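# Take one bottle from the cabinet to the bench

## Task

Remove exactly one bottle from the cabinet and leave it standing upright on the bench; the remaining two bottles must stay inside the cabinet.

## Robot and tools

Robot: two six-joint arms, left_arm and right_arm, each on its own carriage on one shared floor track. left_rail carries left_arm and is always the +y carriage; right_rail carries right_arm. These names do not match image sides. Each arm has a two-finger gripper whose fingers can fold.

Scene frame: fixed to the table, table top at z = 0, +z up, +x the direction the arms face, +y to their left. The track runs along y at x = 0 (y = 0 at its middle); the table starts at x = 0.17 m. Each arm base sits at x = 0, y = its carriage position_m, z = 0.04 m. Result positions are in metres, velocities in m/s and rad/s, orientation as quaternion wxyz; printed hand positions may be a few cm off.

Gripper axes: fingers point along the gripper's +z and close along its y; a block sticks out about 10 cm toward its +x. end_effector_position is the point between the closed pads; fingertips reach about 33 mm past it at small openings, 9 mm when wide open.

execute_actions(actions, cameras): runs actions in sequence. Each action may hold rows, steps, until, and device commands for left_rail or right_rail. rows: up to 15 rows, each applied for one control step (1/30 s). A row is one list of 18 numbers, all in [-1, 1], covering both arms even if one is idle: left dx, dy, dz, rx, ry, rz, left gripper position, force_limit, speed, then the same nine for the right. dx..rz are an offset, not a pose: they count from that arm's Hand target as it stood when the action began, in that Hand target's own axes, and every row counts from that same start (not from the prior row). 1.0 = 0.6 m or 180 degrees; rx, ry, rz form one rotation vector. Repeating an offset in a new action moves further. To hold an arm, send six zeros plus its current gripper numbers (a 0 for a gripper number is a real command). steps: 1 to 450, at least one per row, default 15; after the last row the arms keep heading to that row's target. Ramp offsets gradually (about 0.01 per row = 0.18 m/s) to avoid jerks. Orientation commands are clipped to within 32 degrees of the measured one each step. until: ends the action when rail conditions hold, e.g. {"left_rail": {"position_status": ["!=", "moving"]}} or {"all": {"status": "ended"}}; numbers need a comparison (=, !=, <, <=, >, >=). An empty actions list returns state, all camera images and the scene number.

Gripper numbers: position +1 = fully open (140 mm), pads meet near -0.8, -1 closes until blocked. force_limit -1 to +1 sets squeeze (about 14 N to 58 N at slow close); speed -1 to +1 sets closing rate (about 30 to 250 mm/s), and faster closes grip harder. Both start at +1. Grip near the fingertip quarter of the pads; grips near the palm may be loose or let go. After closing, confirm object_status = 2 (0 moving, 1 blocked while opening, 2 blocked while closing, 3 reached target or pads met). To tighten, raise force_limit and nudge position from -1 to -0.98. position_measured is in counts (3 open, 230 pads meet).

Rails: command {"left_rail": {"position_m": x}} (left -0.8 to 1.5 m, right -1.5 to 0.8 m), optional speed_m_s 0.01 to 1 and acceleration_factor 0.1 to 1, or {"stop": true}. Keep carriages at least 0.78 m apart. Then wait with an until on position_status. Row targets ride with a moving carriage, so let it arrive before placing the gripper. Status words: moving, done, contact_stop, time_out, stopped, stopped_with_arm, stopped_for_other_arm, stopped_for_other_carriage; position_answer taken/not_taken. An out-of-range value refuses the whole call.

move(target, speed, blend, stop_force, zero, blocking, cameras): straight-line path for each gripper. target is one 18-number row or a list of up to 15 rows, each an offset from the Hand target in its own axes (list entries all from the same start). speed 0.002 to 3.2 m/s per path (default 0.25). blend in m rounds corners in a list. stop_force 4 to 120 N ends an arm's path when it feels that much push; not reliable when the gripper turns, and omit it when pulling away from something pressed. zero (default true) rezeroes before the move. blocking=false returns early; then use wait or stop before further rows or moves. Result adds a move: line (done, off_target, moving, held, fault, limits). Paths do not avoid obstacles; avoid paths passing near an arm's own base.

wait(seconds 0 to 10): lets things run. stop(): brakes a running move. zoom_image(camera, region [x0,y0,x1,y1], max 504x504 px) on cam_high, cam_front, cam_side, cam_left_wrist or cam_right_wrist (all 896x504). zero_wrist_force(arm): rezeroes that wrist sensor. finished_scene(scene): ends the scene for good; the bottle must stay standing without the robot.

Result lines: Joint positions/velocities per arm (rail m, then six joints rad), joint torques, Wrist force/torque in gripper axes, Hand target, Tool commands, rail fields.

Avoid: dropping or tipping the bottle, knocking the other bottles out, anything leaving the table (track and metal strip count as off), fast impacts, commanding past firm contact (stiff arms fault stop at joint torque limits or about 150 N), contact between arms, and long stretched holds that overheat motors. Torque or force faults freeze an arm for 10 s.

Each tool is called after ">>>" in YAML: its name, and indented under it one key for each argument.

## Session

>>> execute_actions:
  actions: []

Scene clock: 0.00 s.
left_arm: end_effector_position=(+0.3563, +1.0625, +0.5790) position_measured=3 object_status=3 end_effector_quat_wxyz=(+0.000, +0.000, +1.000, +0.000) | right_arm: end_effector_position=(+0.3563, -1.0472, +0.5790) position_measured=3 object_status=3 end_effector_quat_wxyz=(+0.000, +0.000, +1.000, +0.000)
Joint positions: left_arm=[0.984 -0.28 -2.157 1.821 -1.235 -1.571 -0.281] | right_arm=[-1.126 -0.281 -2.157 1.821 -1.235 -1.571 -0.28]
Joint velocities: within noise
Joint torques (N m): no reading
Wrist force (N): no reading
Wrist torque (N m): no reading
Wrist force, peak (N): no reading
Hand target: left_arm +0.3563, +1.0625, +0.5790; +0.000, +0.000, +1.000, +0.000 | right_arm +0.3563, -1.0472, +0.5790; +0.000, +0.000, +1.000, +0.000
Tool commands: left_gripper/position=+1.0 left_gripper/force_limit=+1.0 left_gripper/speed=+1.0 right_gripper/position=+1.0 right_gripper/force_limit=+1.0 right_gripper/speed=+1.0
left_rail: position_m=0.984 position_status=done
right_rail: position_m=-1.126 position_status=done

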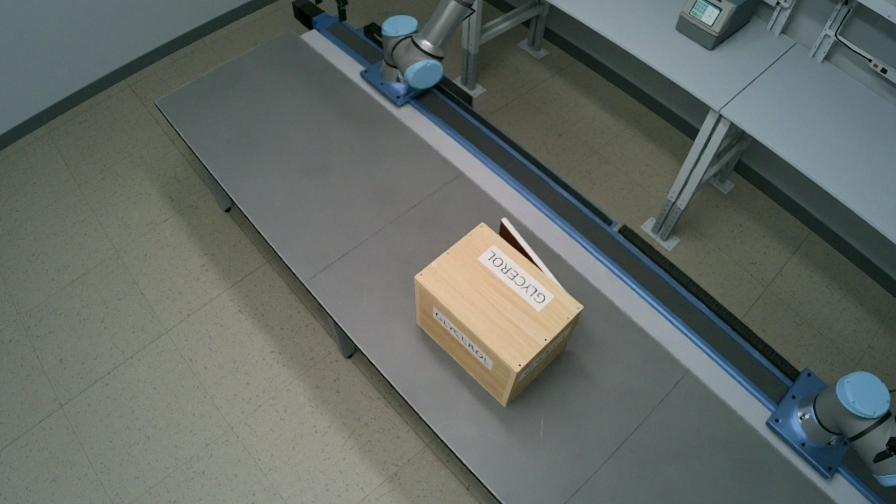

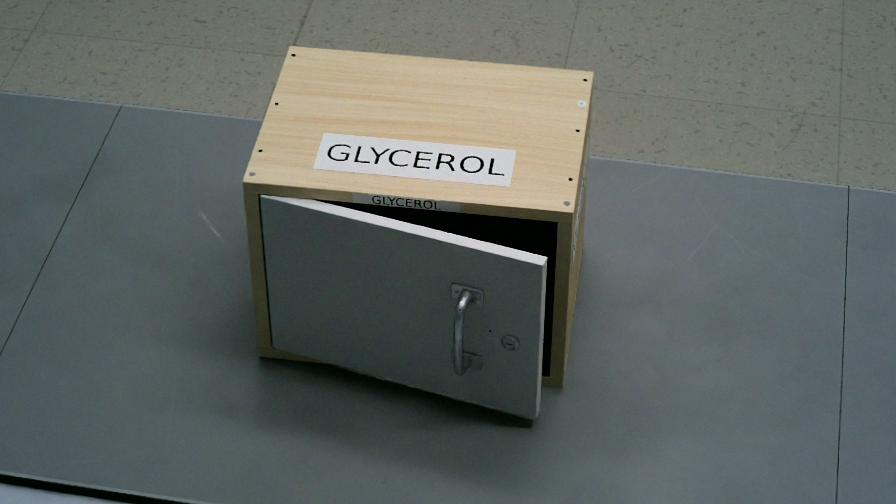

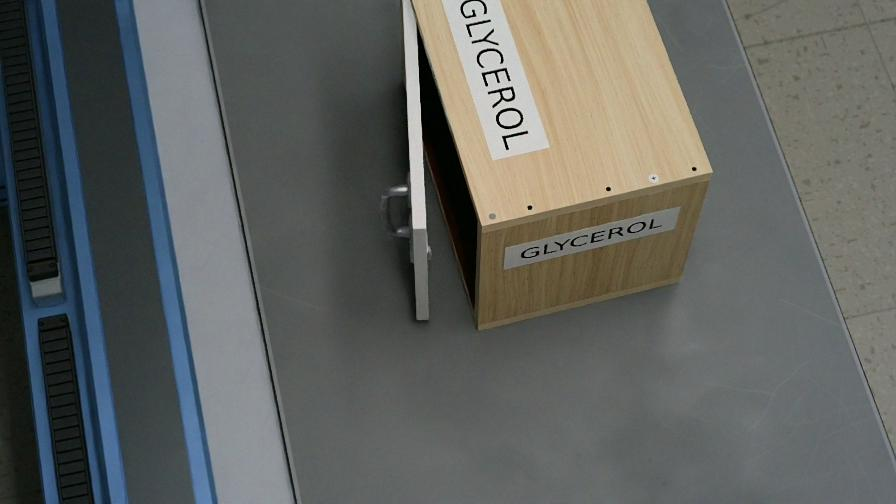

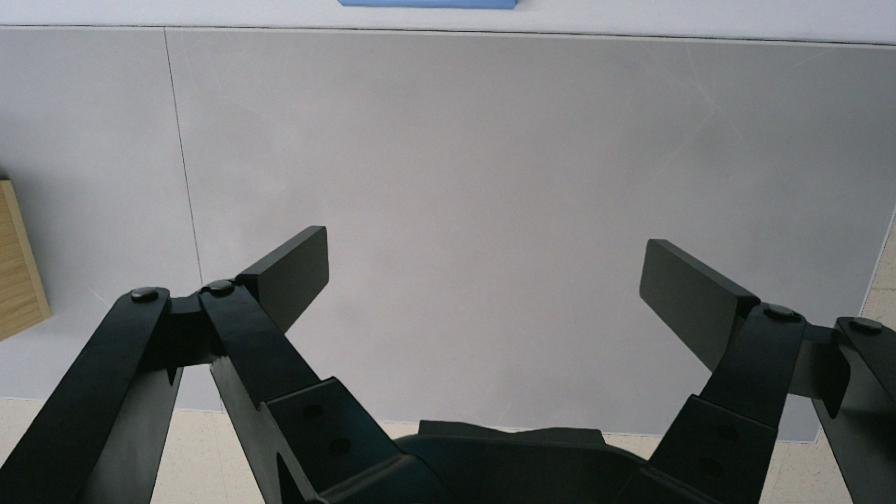

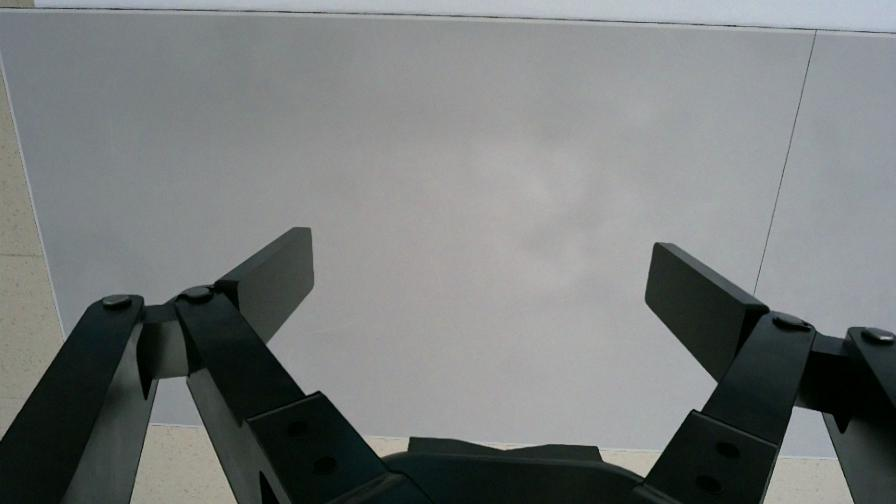

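>>> execute_actions:
  actions:
    - {"right_rail":{"position_m":-0.45,"speed_m_s":0.6,"acceleration_factor":0.5},"steps":150,"until":{"right_rail":{"position_status":["!=","moving"]}}}
  cameras: ["cam_high","cam_right_wrist"]

>>> zoom_image:
  camera: "cam_high"
  region: [380, 180, 640, 440]

Scene clock: 59.00 s.
left_arm: end_effector_position=(+0.3563, +1.0625, +0.5790) position_measured=3 object_status=3 end_effector_quat_wxyz=(+0.000, +0.000, +1.000, +0.000) | right_arm: end_effector_position=(+0.3563, -0.3714, +0.5790) position_measured=3 object_status=3 end_effector_quat_wxyz=(+0.000, +0.000, +1.000, +0.000)
Joint positions: left_arm=[0.984 -0.28 -2.157 1.821 -1.235 -1.571 -0.281] | right_arm=[-0.45 -0.281 -2.157 1.821 -1.235 -1.571 -0.281]
Joint torques (N m): left_arm=[2.34 1.69 -45.87 -4.77 -0.28 0.42] | right_arm=[-1.47 1.55 -45.7 -5.06 0.72 0.02]
Wrist force (N): left_arm=[-0.3 -0.1 -0.1] | right_arm=[0.5 0.3 -0.2]
Wrist torque (N m): left_arm=[-0.02 0.06 0.00] | right_arm=[0.07 -0.11 0.00]
Wrist force, peak (N): left_arm=[-0.6 0.0 0.1] | right_arm=[0.1 2.1 0.0]
Hand target: left_arm +0.3563, +1.0625, +0.5790; +0.000, +0.000, +1.000, +0.000 | right_arm +0.3563, -0.3714, +0.5790; +0.000, +0.000, +1.000, +0.000
Tool commands: left_gripper/position=+1.0 left_gripper/force_limit=+1.0 left_gripper/speed=+1.0 right_gripper/position=+1.0 right_gripper/force_limit=+1.0 right_gripper/speed=+1.0
left_rail: position_m=0.984 position_status=done
right_rail: position_m=-0.450 speed_m_s=0.60 position_status=done
Images, in order (width x height): cam_high 896x504, cam_right_wrist 896x504.

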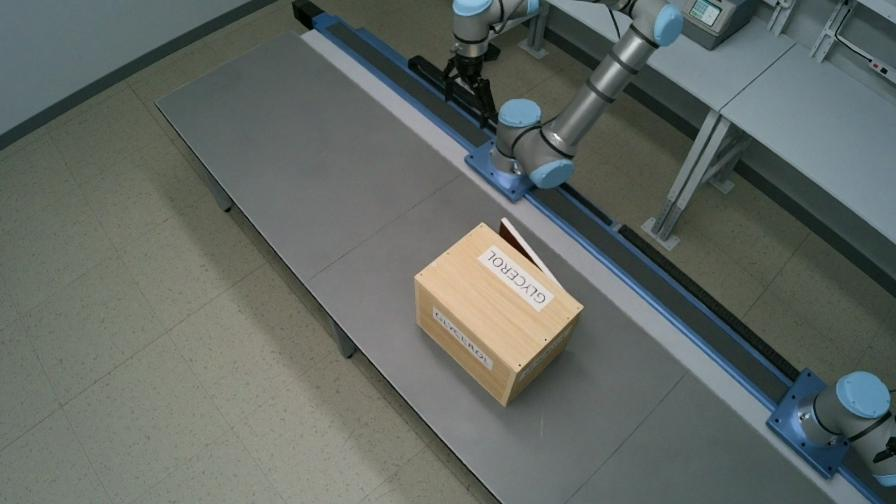

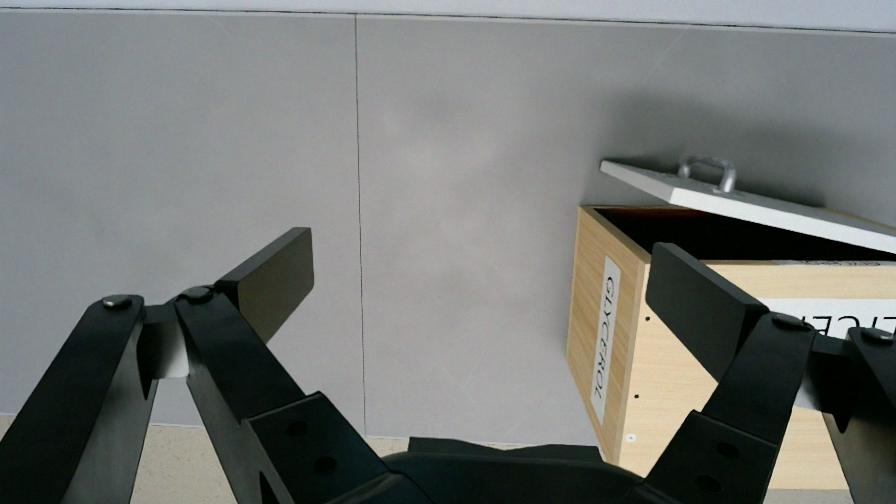

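Scaled by 1.938 from the camera's 896x504 image, which has a finer 1280x720 frame.

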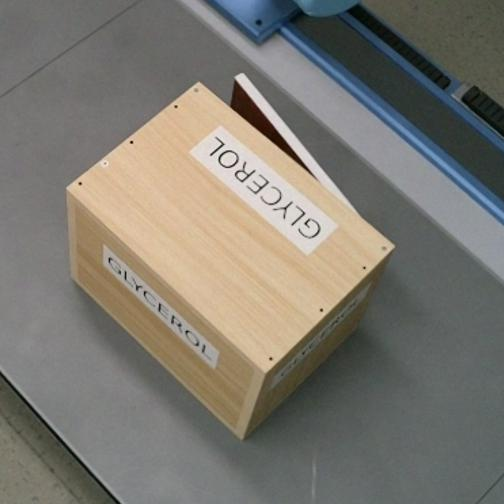

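>>> zoom_image:
  camera: "cam_right_wrist"
  region: [540, 120, 792, 280]

>>> move:
  target: [0,0,0,0,0,0,1,1,1,-0.118,0.202,0.4,0,0,0,-1,0,0]
  speed: 0.2
  cameras: ["cam_front","cam_side","cam_right_wrist"]

Scaled by 2.000 from the camera's 896x504 image, which has a finer 1280x720 frame.

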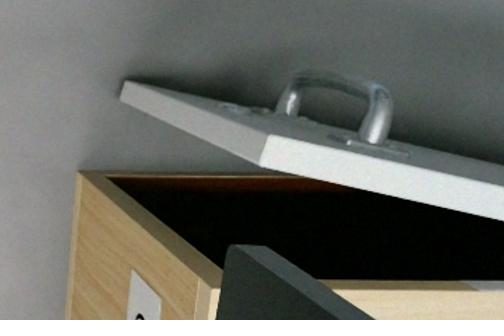

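Scene clock: 122.73 s.
left_arm: end_effector_position=(+0.3563, +1.0625, +0.5790) position_measured=3 object_status=3 end_effector_quat_wxyz=(+0.000, +0.000, +1.000, +0.000) | right_arm: end_effector_position=(+0.4271, -0.2503, +0.3391) position_measured=233 object_status=3 end_effector_quat_wxyz=(+0.000, +0.000, +1.000, +0.000)
Joint positions: left_arm=[0.984 -0.28 -2.157 1.821 -1.235 -1.571 -0.281] | right_arm=[-0.45 0.059 -1.98 2.162 -1.752 -1.571 0.059]
Joint torques (N m): left_arm=[-0.18 0.69 -46.71 -4.87 -0.51 0.25] | right_arm=[11.77 -5.1 -38.53 -7.71 -1.16 2.93]
Wrist force (N): left_arm=[-0.2 -0.3 0.0] | right_arm=[0.0 0.1 0.1]
Wrist torque (N m): left_arm=[-0.07 0.05 0.00] | right_arm=[0.03 0.02 -0.01]
Wrist force, peak (N): left_arm=[-0.6 -0.2 0.5] | right_arm=[-0.5 0.8 2.3]
Hand target: left_arm +0.3563, +1.0625, +0.5790; +0.000, +0.000, +1.000, +0.000 | right_arm +0.4272, -0.2502, +0.3390; +0.000, +0.000, +1.000, +0.000
Off the commanded pose: left_arm 0.000 m, 0 deg | right_arm 0.000 m, 0 deg.
left_rail: position_m=0.984 position_status=done
right_rail: position_m=-0.450 speed_m_s=0.60 position_status=done
move: done
Images, in order (width x height): cam_front 896x504, cam_side 896x504, cam_right_wrist 896x504.

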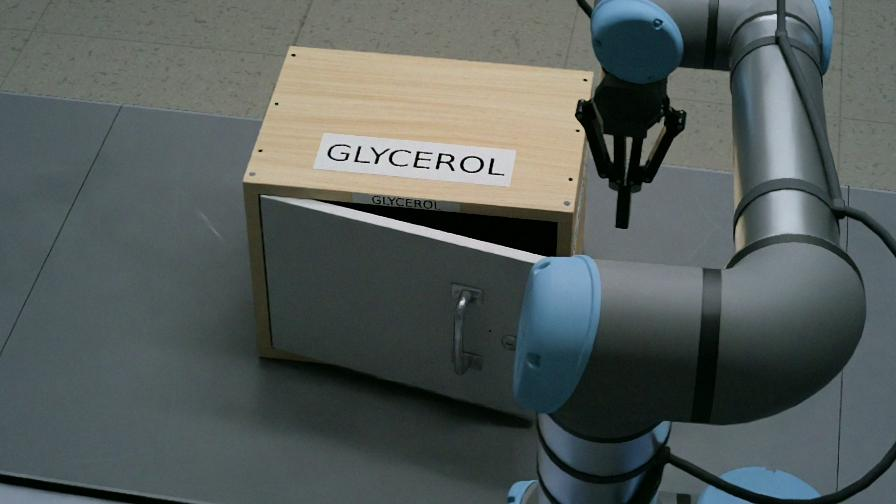

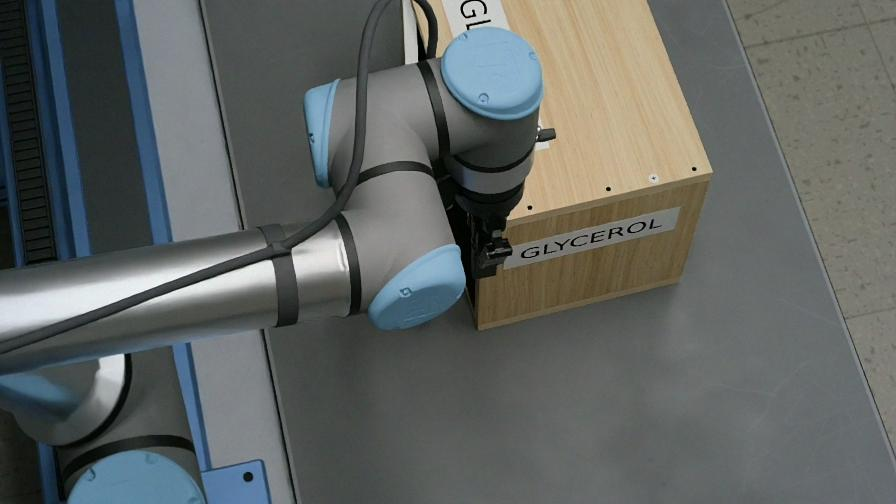

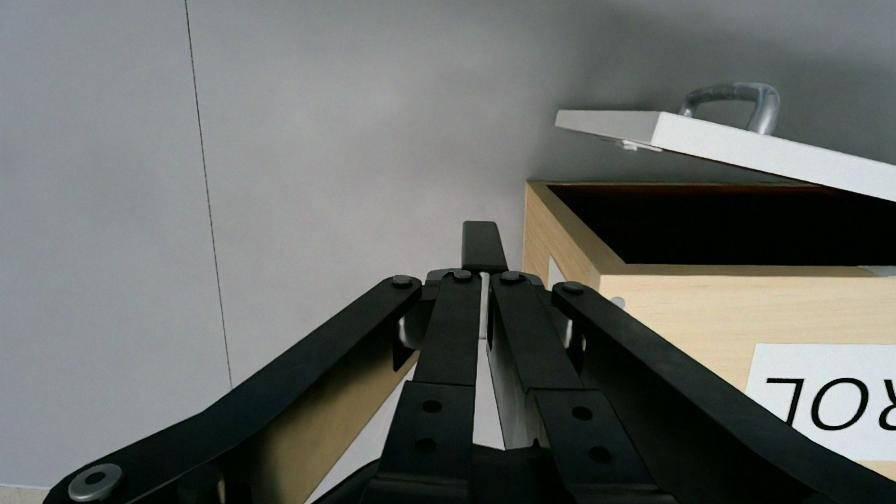

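>>> move:
  target:
    - [0,0,0,0,0,0,1,1,1,0.01,0,0.148,0,0,0,-1,0,0]
    - [0,0,0,0,0,0,1,1,1,0.01,0.25,0.148,0,0,0,-1,0,0]
  speed: 0.1
  stop_force: 10
  cameras: ["cam_front","cam_right_wrist"]

Scene clock: 150.93 s.
left_arm: end_effector_position=(+0.3563, +1.0625, +0.5790) position_measured=3 object_status=3 end_effector_quat_wxyz=(+0.000, +0.000, +1.000, +0.000) | right_arm: end_effector_position=(+0.4212, -0.1002, +0.2502) position_measured=233 object_status=3 end_effector_quat_wxyz=(+0.000, +0.000, +1.000, +0.000)
Joint positions: left_arm=[0.984 -0.28 -2.157 1.821 -1.235 -1.571 -0.281] | right_arm=[-0.45 0.369 -1.775 2.189 -1.985 -1.571 0.369]
Joint torques (N m): left_arm=[1.4 1.05 -47.37 -4.71 -0.57 0.47] | right_arm=[13.45 -17.46 -55.16 -8.17 -1.31 2.94]
Wrist force (N): left_arm=[0.3 0.1 -0.1] | right_arm=[0.2 0.1 0.4]
Wrist torque (N m): left_arm=[0.03 -0.07 0.00] | right_arm=[0.02 -0.03 0.00]
Wrist force, peak (N): left_arm=[-0.3 0.6 0.5] | right_arm=[-0.1 -0.3 1.7]
Hand target: left_arm +0.3563, +1.0625, +0.5790; +0.000, +0.000, +1.000, +0.000 | right_arm +0.4212, -0.1002, +0.2502; +0.000, +0.000, +1.000, +0.000
Off the commanded pose: left_arm 0.000 m, 0 deg | right_arm 0.000 m, 0 deg.
left_rail: position_m=0.984 position_status=done
right_rail: position_m=-0.450 speed_m_s=0.60 position_status=done
move: done
Images, in order (width x height): cam_front 896x504, cam_right_wrist 896x504.

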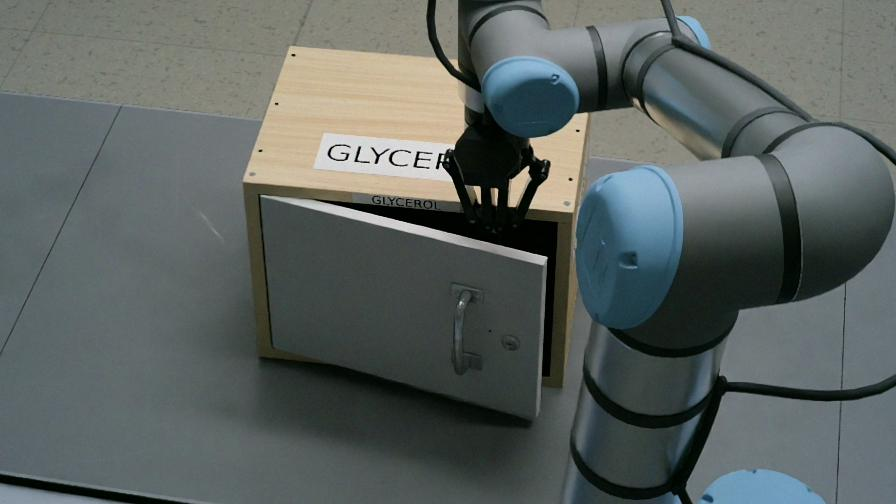

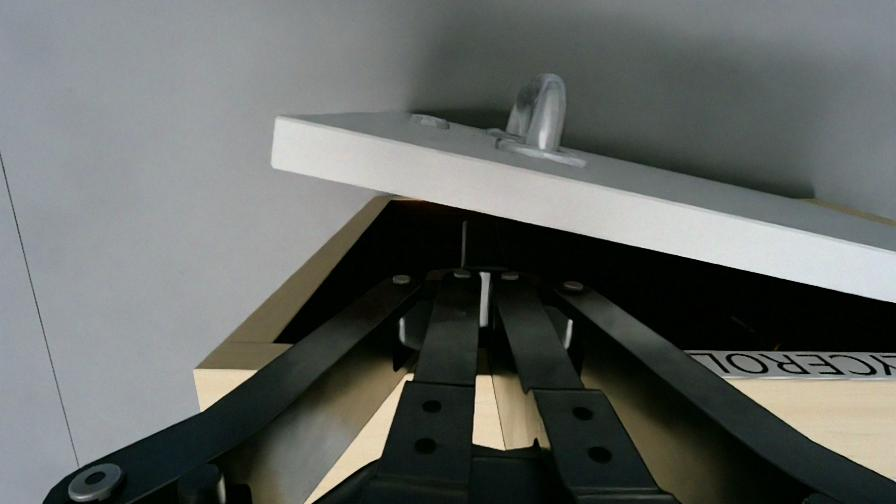

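>>> move:
  target:
    - [0,0,0,0,0,0,1,1,1,0.14,0.033,0,0,0,0,-1,0,0]
    - [0,0,0,0,0,0,1,1,1,0.305,0.128,0,0,0,0,-1,0,0]
    - [0,0,0,0,0,0,1,1,1,0.428,0.275,0,0,0,0,-1,0,0]
    - [0,0,0,0,0,0,1,1,1,0.493,0.455,0,0,0,0,-1,0,0]
  speed: 0.1
  blend: 0.03
  stop_force: 30
  cameras: ["cam_high","cam_front","cam_right_wrist"]

Scene clock: 164.60 s.
left_arm: end_effector_position=(+0.3563, +1.0625, +0.5790) position_measured=3 object_status=3 end_effector_quat_wxyz=(+0.000, +0.000, +1.000, +0.000) | right_arm: end_effector_position=(+0.1254, +0.1728, +0.2502) position_measured=233 object_status=3 end_effector_quat_wxyz=(+0.000, +0.000, +1.000, +0.000)
Joint positions: left_arm=[0.984 -0.28 -2.157 1.821 -1.235 -1.571 -0.281] | right_arm=[-0.45 1.095 -1.614 2.052 -2.008 -1.571 1.095]
Joint torques (N m): left_arm=[1.23 1.17 -46.81 -5.07 -0.94 0.23] | right_arm=[12.18 -31.85 -55.1 -8.32 -0.83 3.09]
Wrist force (N): left_arm=[0.0 0.2 0.4] | right_arm=[0.2 -2.8 -0.1]
Wrist torque (N m): left_arm=[0.05 0.01 -0.01] | right_arm=[-0.20 -0.14 0.00]
Wrist force, peak (N): left_arm=[-0.8 -0.1 0.3] | right_arm=[-4.2 -1.5 -0.1]
Hand target: left_arm +0.3563, +1.0625, +0.5790; +0.000, +0.000, +1.000, +0.000 | right_arm +0.1254, +0.1728, +0.2502; +0.000, +0.000, +1.000, +0.000
Off the commanded pose: left_arm 0.000 m, 0 deg | right_arm 0.000 m, 0 deg.
left_rail: position_m=0.984 position_status=done
right_rail: position_m=-0.450 speed_m_s=0.60 position_status=done
move: done
Images, in order (width x height): cam_high 896x504, cam_front 896x504, cam_right_wrist 896x504.

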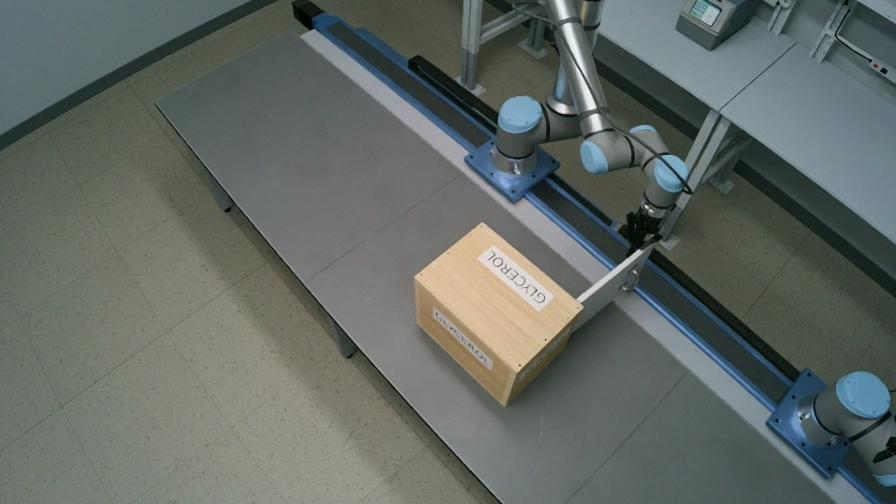

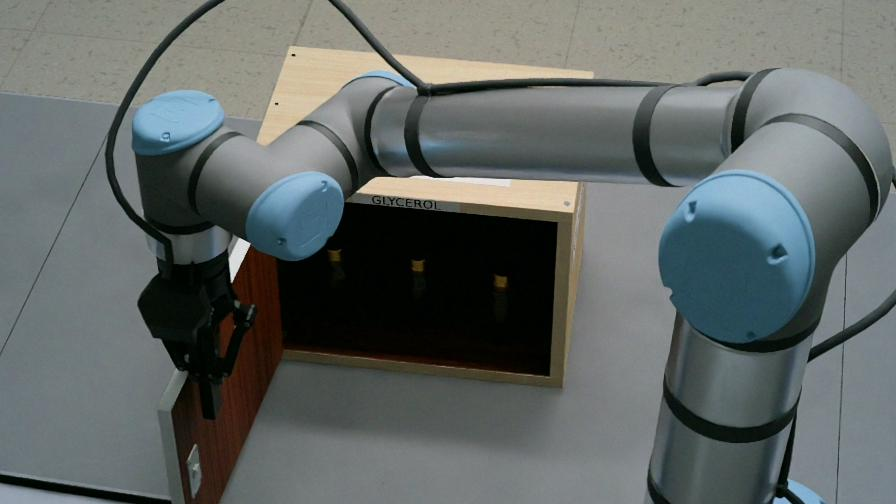

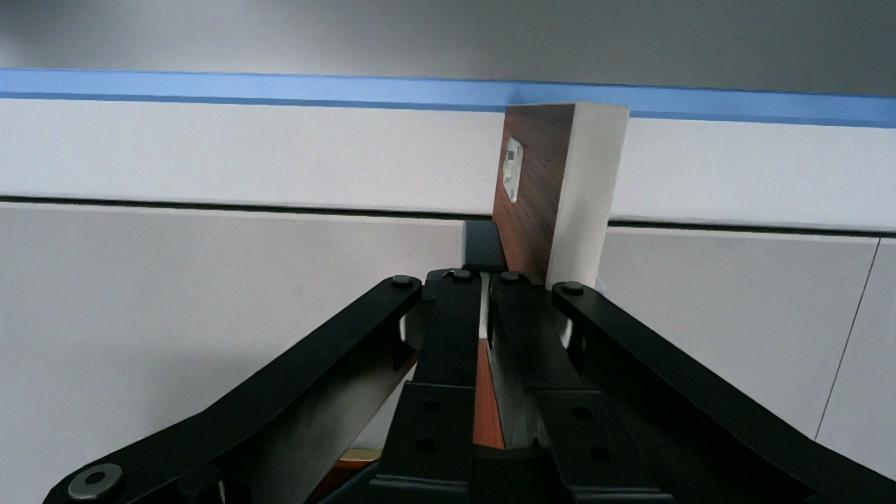

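>>> execute_actions:
  actions:
    - {"right_rail":{"position_m":-0.75},"steps":150,"until":{"right_rail":{"position_status":["!=","moving"]}}}

>>> move:
  target: [0,0,0,0,0,0,1,1,1,-0.2,0.062,-0.05,0,-0.361,0,-1,0,0]
  speed: 0.3
  cameras: ["cam_high","cam_front","cam_side","cam_right_wrist"]

Scene clock: 228.73 s.
left_arm: end_effector_position=(+0.3563, +1.0625, +0.5790) position_measured=3 object_status=3 end_effector_quat_wxyz=(+0.000, +0.000, +1.000, +0.000) | right_arm: end_effector_position=(+0.1254, -0.1272, +0.2502) position_measured=233 object_status=3 end_effector_quat_wxyz=(+0.000, +0.000, +1.000, +0.000)
Joint positions: left_arm=[0.984 -0.28 -2.157 1.821 -1.235 -1.571 -0.281] | right_arm=[-0.75 1.095 -1.614 2.052 -2.008 -1.571 1.095]
Joint torques (N m): left_arm=[0.77 2.39 -48.58 -5.2 -1.04 0.24] | right_arm=[2.01 -47.51 -46.24 -6.39 -0.28 2.42]
Wrist force (N): left_arm=[0.1 -0.2 0.3] | right_arm=[0.7 -0.5 0.2]
Wrist torque (N m): left_arm=[-0.03 -0.02 0.00] | right_arm=[-0.11 -0.14 -0.02]
Wrist force, peak (N): left_arm=[-0.6 0.4 0.3] | right_arm=[0.2 -3.1 -0.2]
Hand target: left_arm +0.3563, +1.0625, +0.5790; +0.000, +0.000, +1.000, +0.000 | right_arm +0.1254, -0.1272, +0.2502; +0.000, +0.000, +1.000, +0.000
Tool commands: left_gripper/position=+1.0 left_gripper/force_limit=+1.0 left_gripper/speed=+1.0 right_gripper/position=-1.0 right_gripper/force_limit=+0.0 right_gripper/speed=+0.0
Off the commanded pose: left_arm 0.000 m, 0 deg | right_arm 0.000 m, 0 deg.
left_rail: position_m=0.984 position_status=done
right_rail: position_m=-0.750 speed_m_s=0.60 position_status=done

Scene clock: 231.47 s.
left_arm: end_effector_position=(+0.3563, +1.0625, +0.5790) position_measured=3 object_status=3 end_effector_quat_wxyz=(+0.000, +0.000, +1.000, +0.000) | right_arm: end_effector_position=(+0.2453, -0.0900, +0.2802) position_measured=233 object_status=3 end_effector_quat_wxyz=(+0.537, +0.000, +0.843, +0.000)
Joint positions: left_arm=[0.984 -0.28 -2.157 1.821 -1.235 -1.571 -0.281] | right_arm=[-0.75 1.401 -1.321 2.175 -2.773 -2.675 1.185]
Joint torques (N m): left_arm=[0.66 1.14 -47.63 -5.48 -1.05 0.33] | right_arm=[3.82 -47.42 -22.66 -8.22 -3.34 -2.47]
Wrist force (N): left_arm=[-0.1 -0.2 0.2] | right_arm=[-0.3 0.7 0.6]
Wrist torque (N m): left_arm=[-0.03 0.02 0.00] | right_arm=[-0.06 0.02 0.11]
Wrist force, peak (N): left_arm=[-0.3 0.6 0.2] | right_arm=[0.2 1.4 1.2]
Hand target: left_arm +0.3563, +1.0625, +0.5790; +0.000, +0.000, +1.000, +0.000 | right_arm +0.2454, -0.0900, +0.2802; +0.537, +0.000, +0.843, +0.000
Off the commanded pose: left_arm 0.000 m, 0 deg | right_arm 0.000 m, 0 deg.
left_rail: position_m=0.984 position_status=done
right_rail: position_m=-0.750 speed_m_s=0.60 position_status=done
move: done
Images, in order (width x height): cam_high 896x504, cam_front 896x504, cam_side 896x504, cam_right_wrist 896x504.

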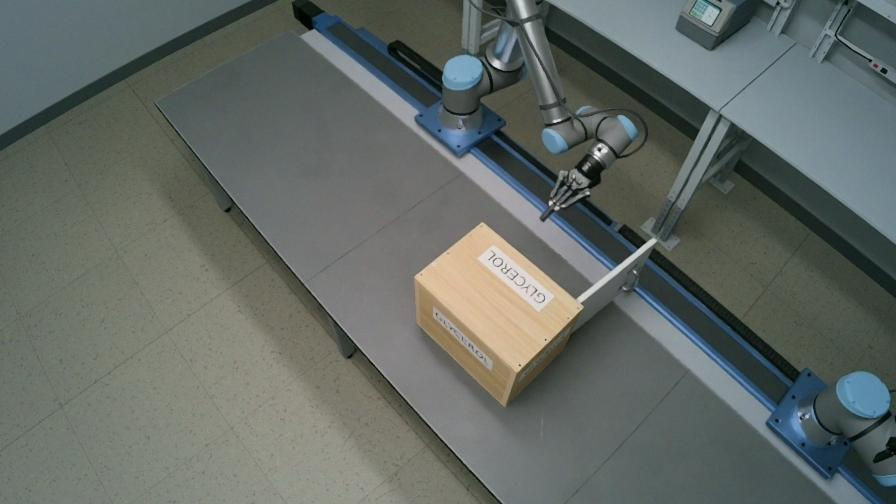

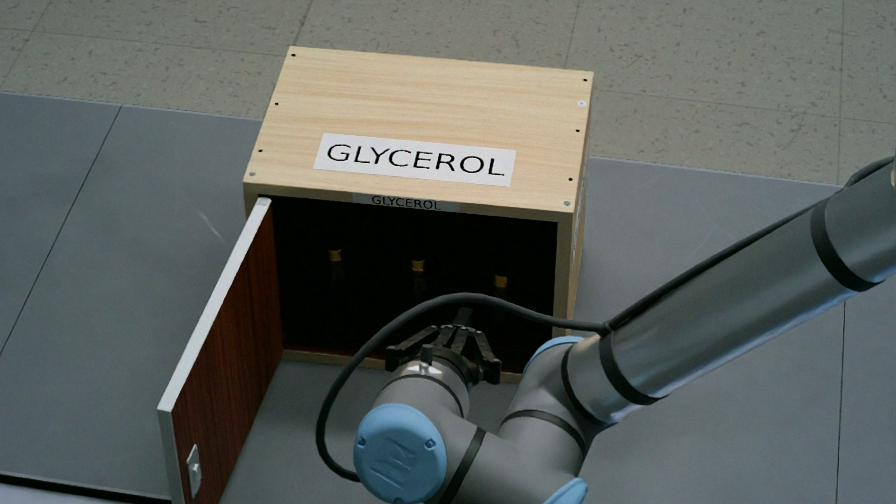

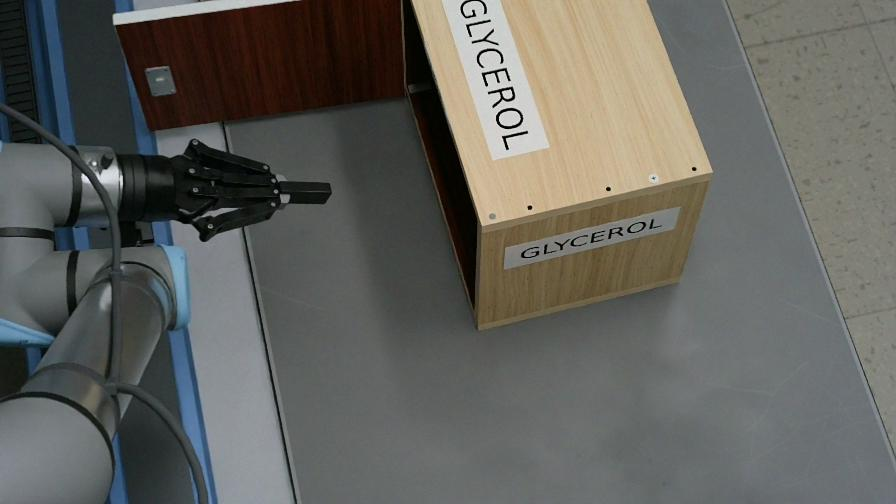

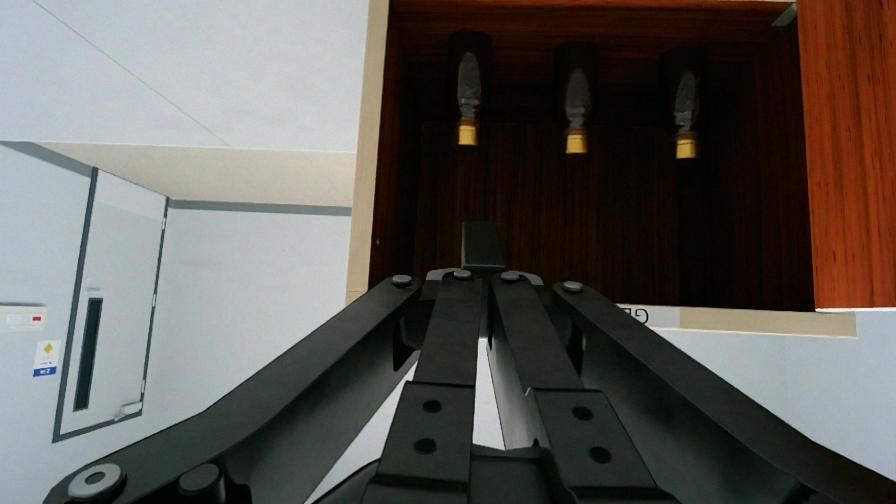

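>>> zoom_image:
  camera: "cam_right_wrist"
  region: [360, 0, 830, 320]

Scaled by 1.072 from the camera's 896x504 image, which has a finer 1280x720 frame.

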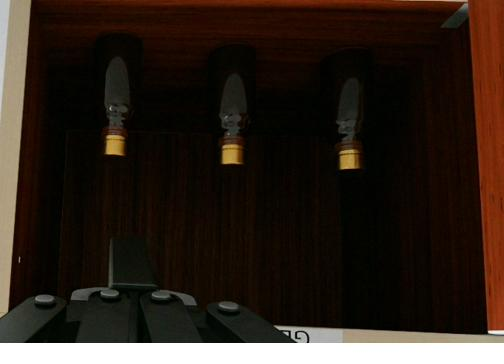

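>>> move:
  target: [0,0,0,0,0,0,1,1,1,0.133,0,0.384,0,0.0556,0,0.45,0,0]
  speed: 0.25
  cameras: ["cam_front","cam_side","cam_right_wrist"]

>>> zoom_image:
  camera: "cam_right_wrist"
  region: [250, 0, 750, 300]

Scene clock: 285.80 s.
left_arm: end_effector_position=(+0.3563, +1.0625, +0.5790) position_measured=3 object_status=3 end_effector_quat_wxyz=(+0.000, +0.000, +1.000, +0.000) | right_arm: end_effector_position=(+0.4203, -0.0901, +0.1106) position_measured=72 object_status=3 end_effector_quat_wxyz=(+0.462, +0.000, +0.887, +0.000)
Joint positions: left_arm=[0.984 -0.28 -2.157 1.821 -1.235 -1.571 -0.281] | right_arm=[-0.75 1.099 -1.057 2.174 -3.263 -2.388 0.844]
Joint torques (N m): left_arm=[0.64 1.27 -48.16 -5.15 -1.04 0.06] | right_arm=[-14.8 -59.32 -33.19 -8.66 0.97 -2.02]
Wrist force (N): left_arm=[0.1 0.0 0.3] | right_arm=[0.0 0.7 0.4]
Wrist torque (N m): left_arm=[0.00 -0.01 0.00] | right_arm=[0.01 -0.11 0.13]
Wrist force, peak (N): left_arm=[-0.6 0.5 0.2] | right_arm=[0.3 0.7 2.5]
Hand target: left_arm +0.3563, +1.0625, +0.5790; +0.000, +0.000, +1.000, +0.000 | right_arm +0.4204, -0.0900, +0.1104; +0.462, +0.000, +0.887, +0.000
Off the commanded pose: left_arm 0.000 m, 0 deg | right_arm 0.000 m, 0 deg.
left_rail: position_m=0.984 position_status=done
right_rail: position_m=-0.750 speed_m_s=0.60 position_status=done
move: done
Images, in order (width x height): cam_front 896x504, cam_side 896x504, cam_right_wrist 896x504.

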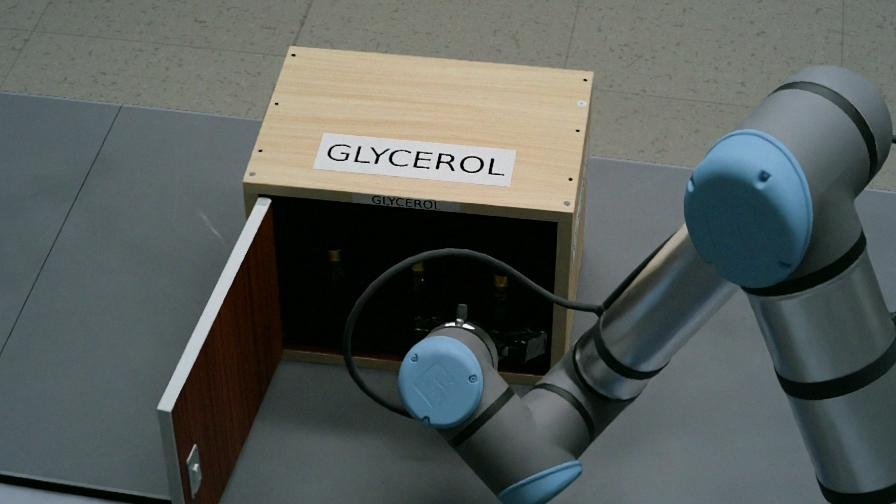

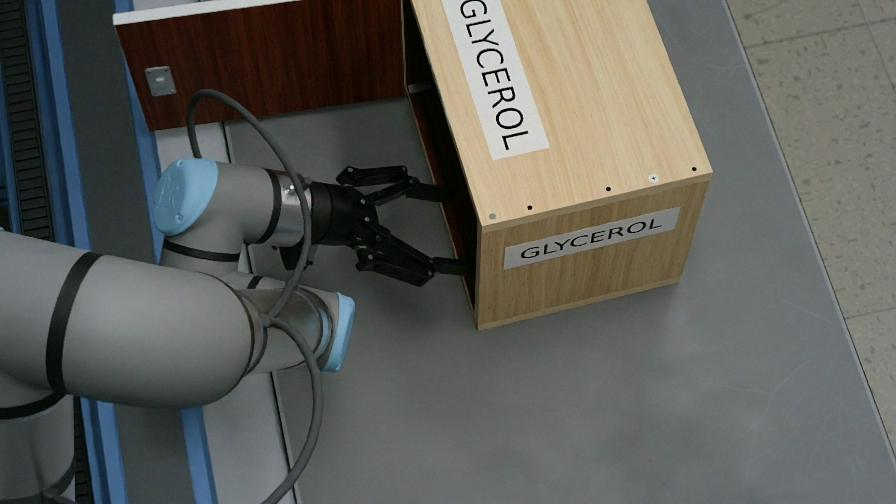

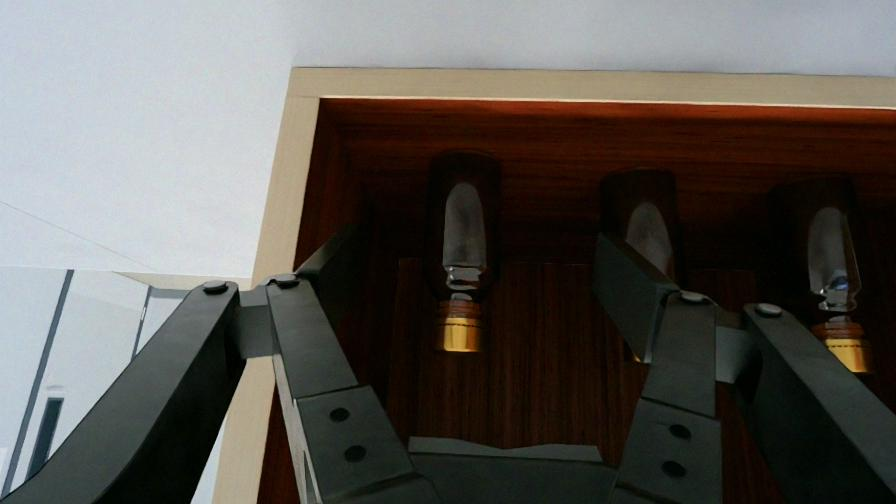

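Scaled by 1.008 from the camera's 896x504 image, which has a finer 1280x720 frame.

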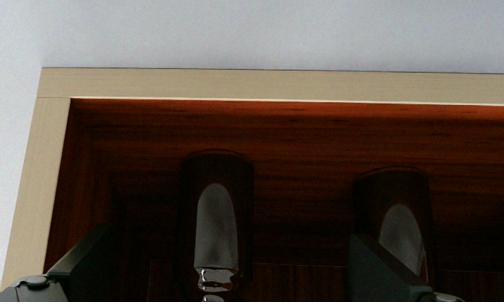

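>>> move:
  target: [0,0,0,0,0,0,1,1,1,-0.051,-0.007,0.174,0,0,0,0.45,0,0]
  speed: 0.08
  stop_force: 8
  cameras: ["cam_front","cam_side","cam_right_wrist"]

>>> zoom_image:
  camera: "cam_right_wrist"
  region: [220, 0, 720, 400]

Scene clock: 299.50 s.
left_arm: end_effector_position=(+0.3563, +1.0625, +0.5790) position_measured=3 object_status=3 end_effector_quat_wxyz=(+0.000, +0.000, +1.000, +0.000) | right_arm: end_effector_position=(+0.4750, -0.0924, +0.0920) position_measured=72 object_status=3 end_effector_quat_wxyz=(+0.462, +0.000, +0.887, +0.000)
Joint positions: left_arm=[0.984 -0.28 -2.157 1.821 -1.235 -1.571 -0.281] | right_arm=[-0.75 1.024 -1 2.144 -3.352 -2.346 0.757]
Joint torques (N m): left_arm=[-0.45 0.71 -47.97 -5.66 -1.56 0.22] | right_arm=[10.61 -78.95 -12.1 -2.4 -3.02 2.71]
Wrist force (N): left_arm=[-0.4 0.0 0.0] | right_arm=[-0.2 0.7 0.4]
Wrist torque (N m): left_arm=[0.01 0.08 0.00] | right_arm=[-0.01 -0.04 -0.06]
Wrist force, peak (N): left_arm=[-0.7 0.0 0.3] | right_arm=[2.7 23.3 -7.8]
Hand target: left_arm +0.3563, +1.0625, +0.5790; +0.000, +0.000, +1.000, +0.000 | right_arm +0.4750, -0.0924, +0.0920; +0.462, +0.000, +0.887, +0.000 (not the last commanded pose)
Off the commanded pose: left_arm 0.000 m, 0 deg | right_arm 0.051 m, 0 deg.
left_rail: position_m=0.984 position_status=done
right_rail: position_m=-0.750 speed_m_s=0.60 position_status=done
move: contact (right_arm)
Images, in order (width x height): cam_front 896x504, cam_side 896x504, cam_right_wrist 896x504.

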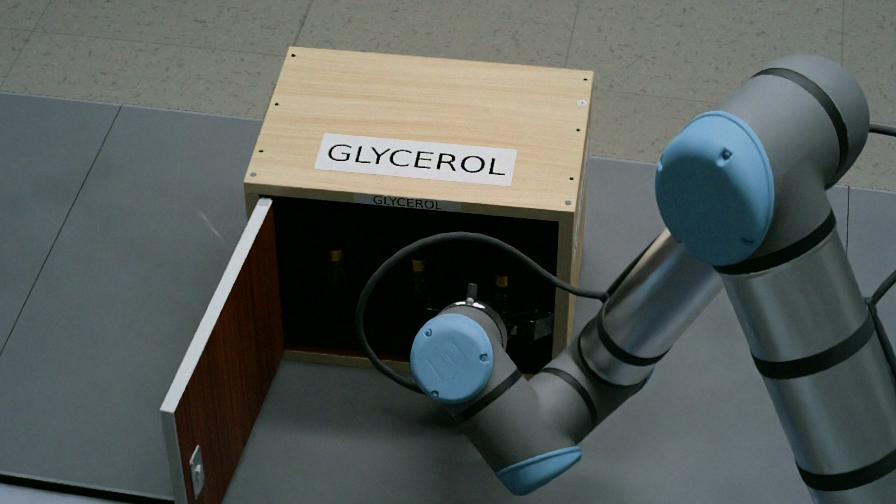

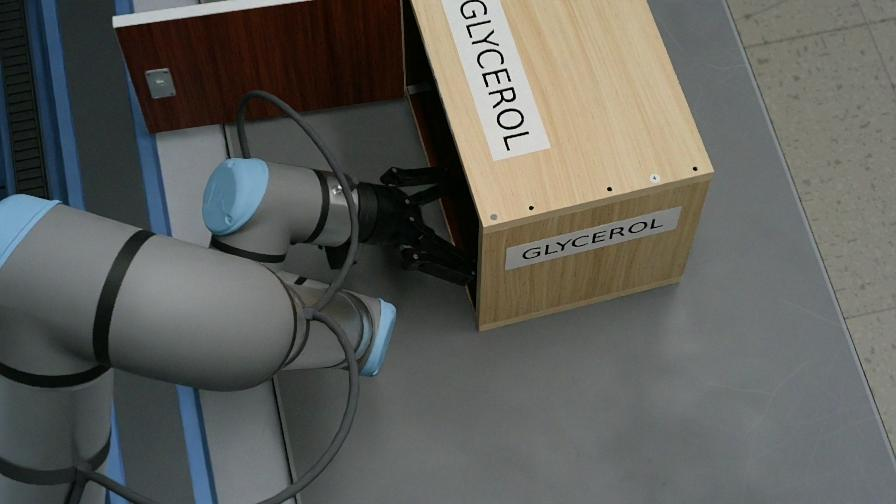

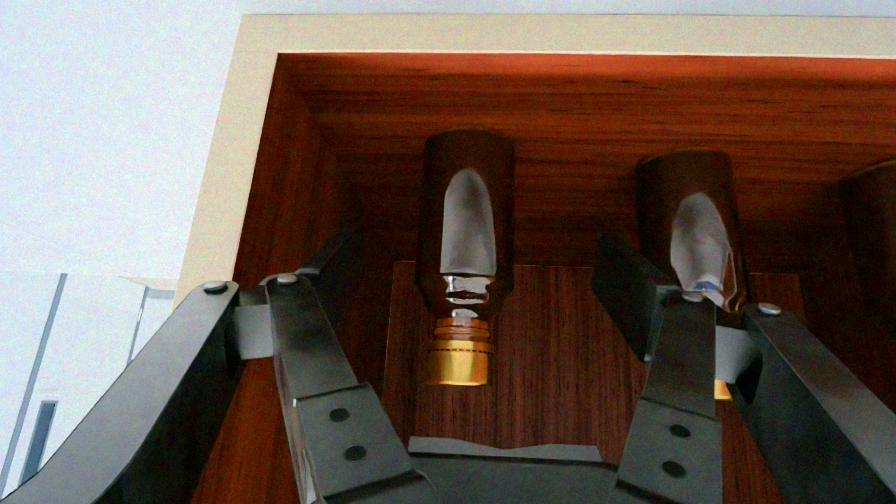

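Scaled by 1.008 from the camera's 896x504 image, which has a finer 1280x720 frame.

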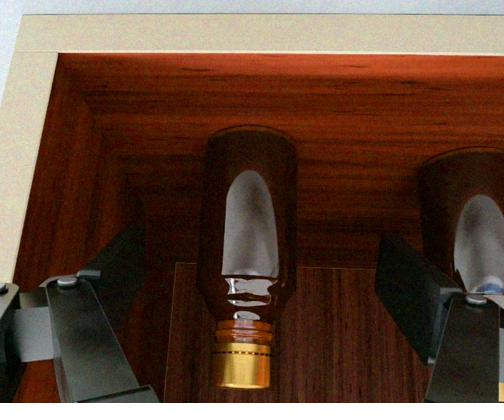

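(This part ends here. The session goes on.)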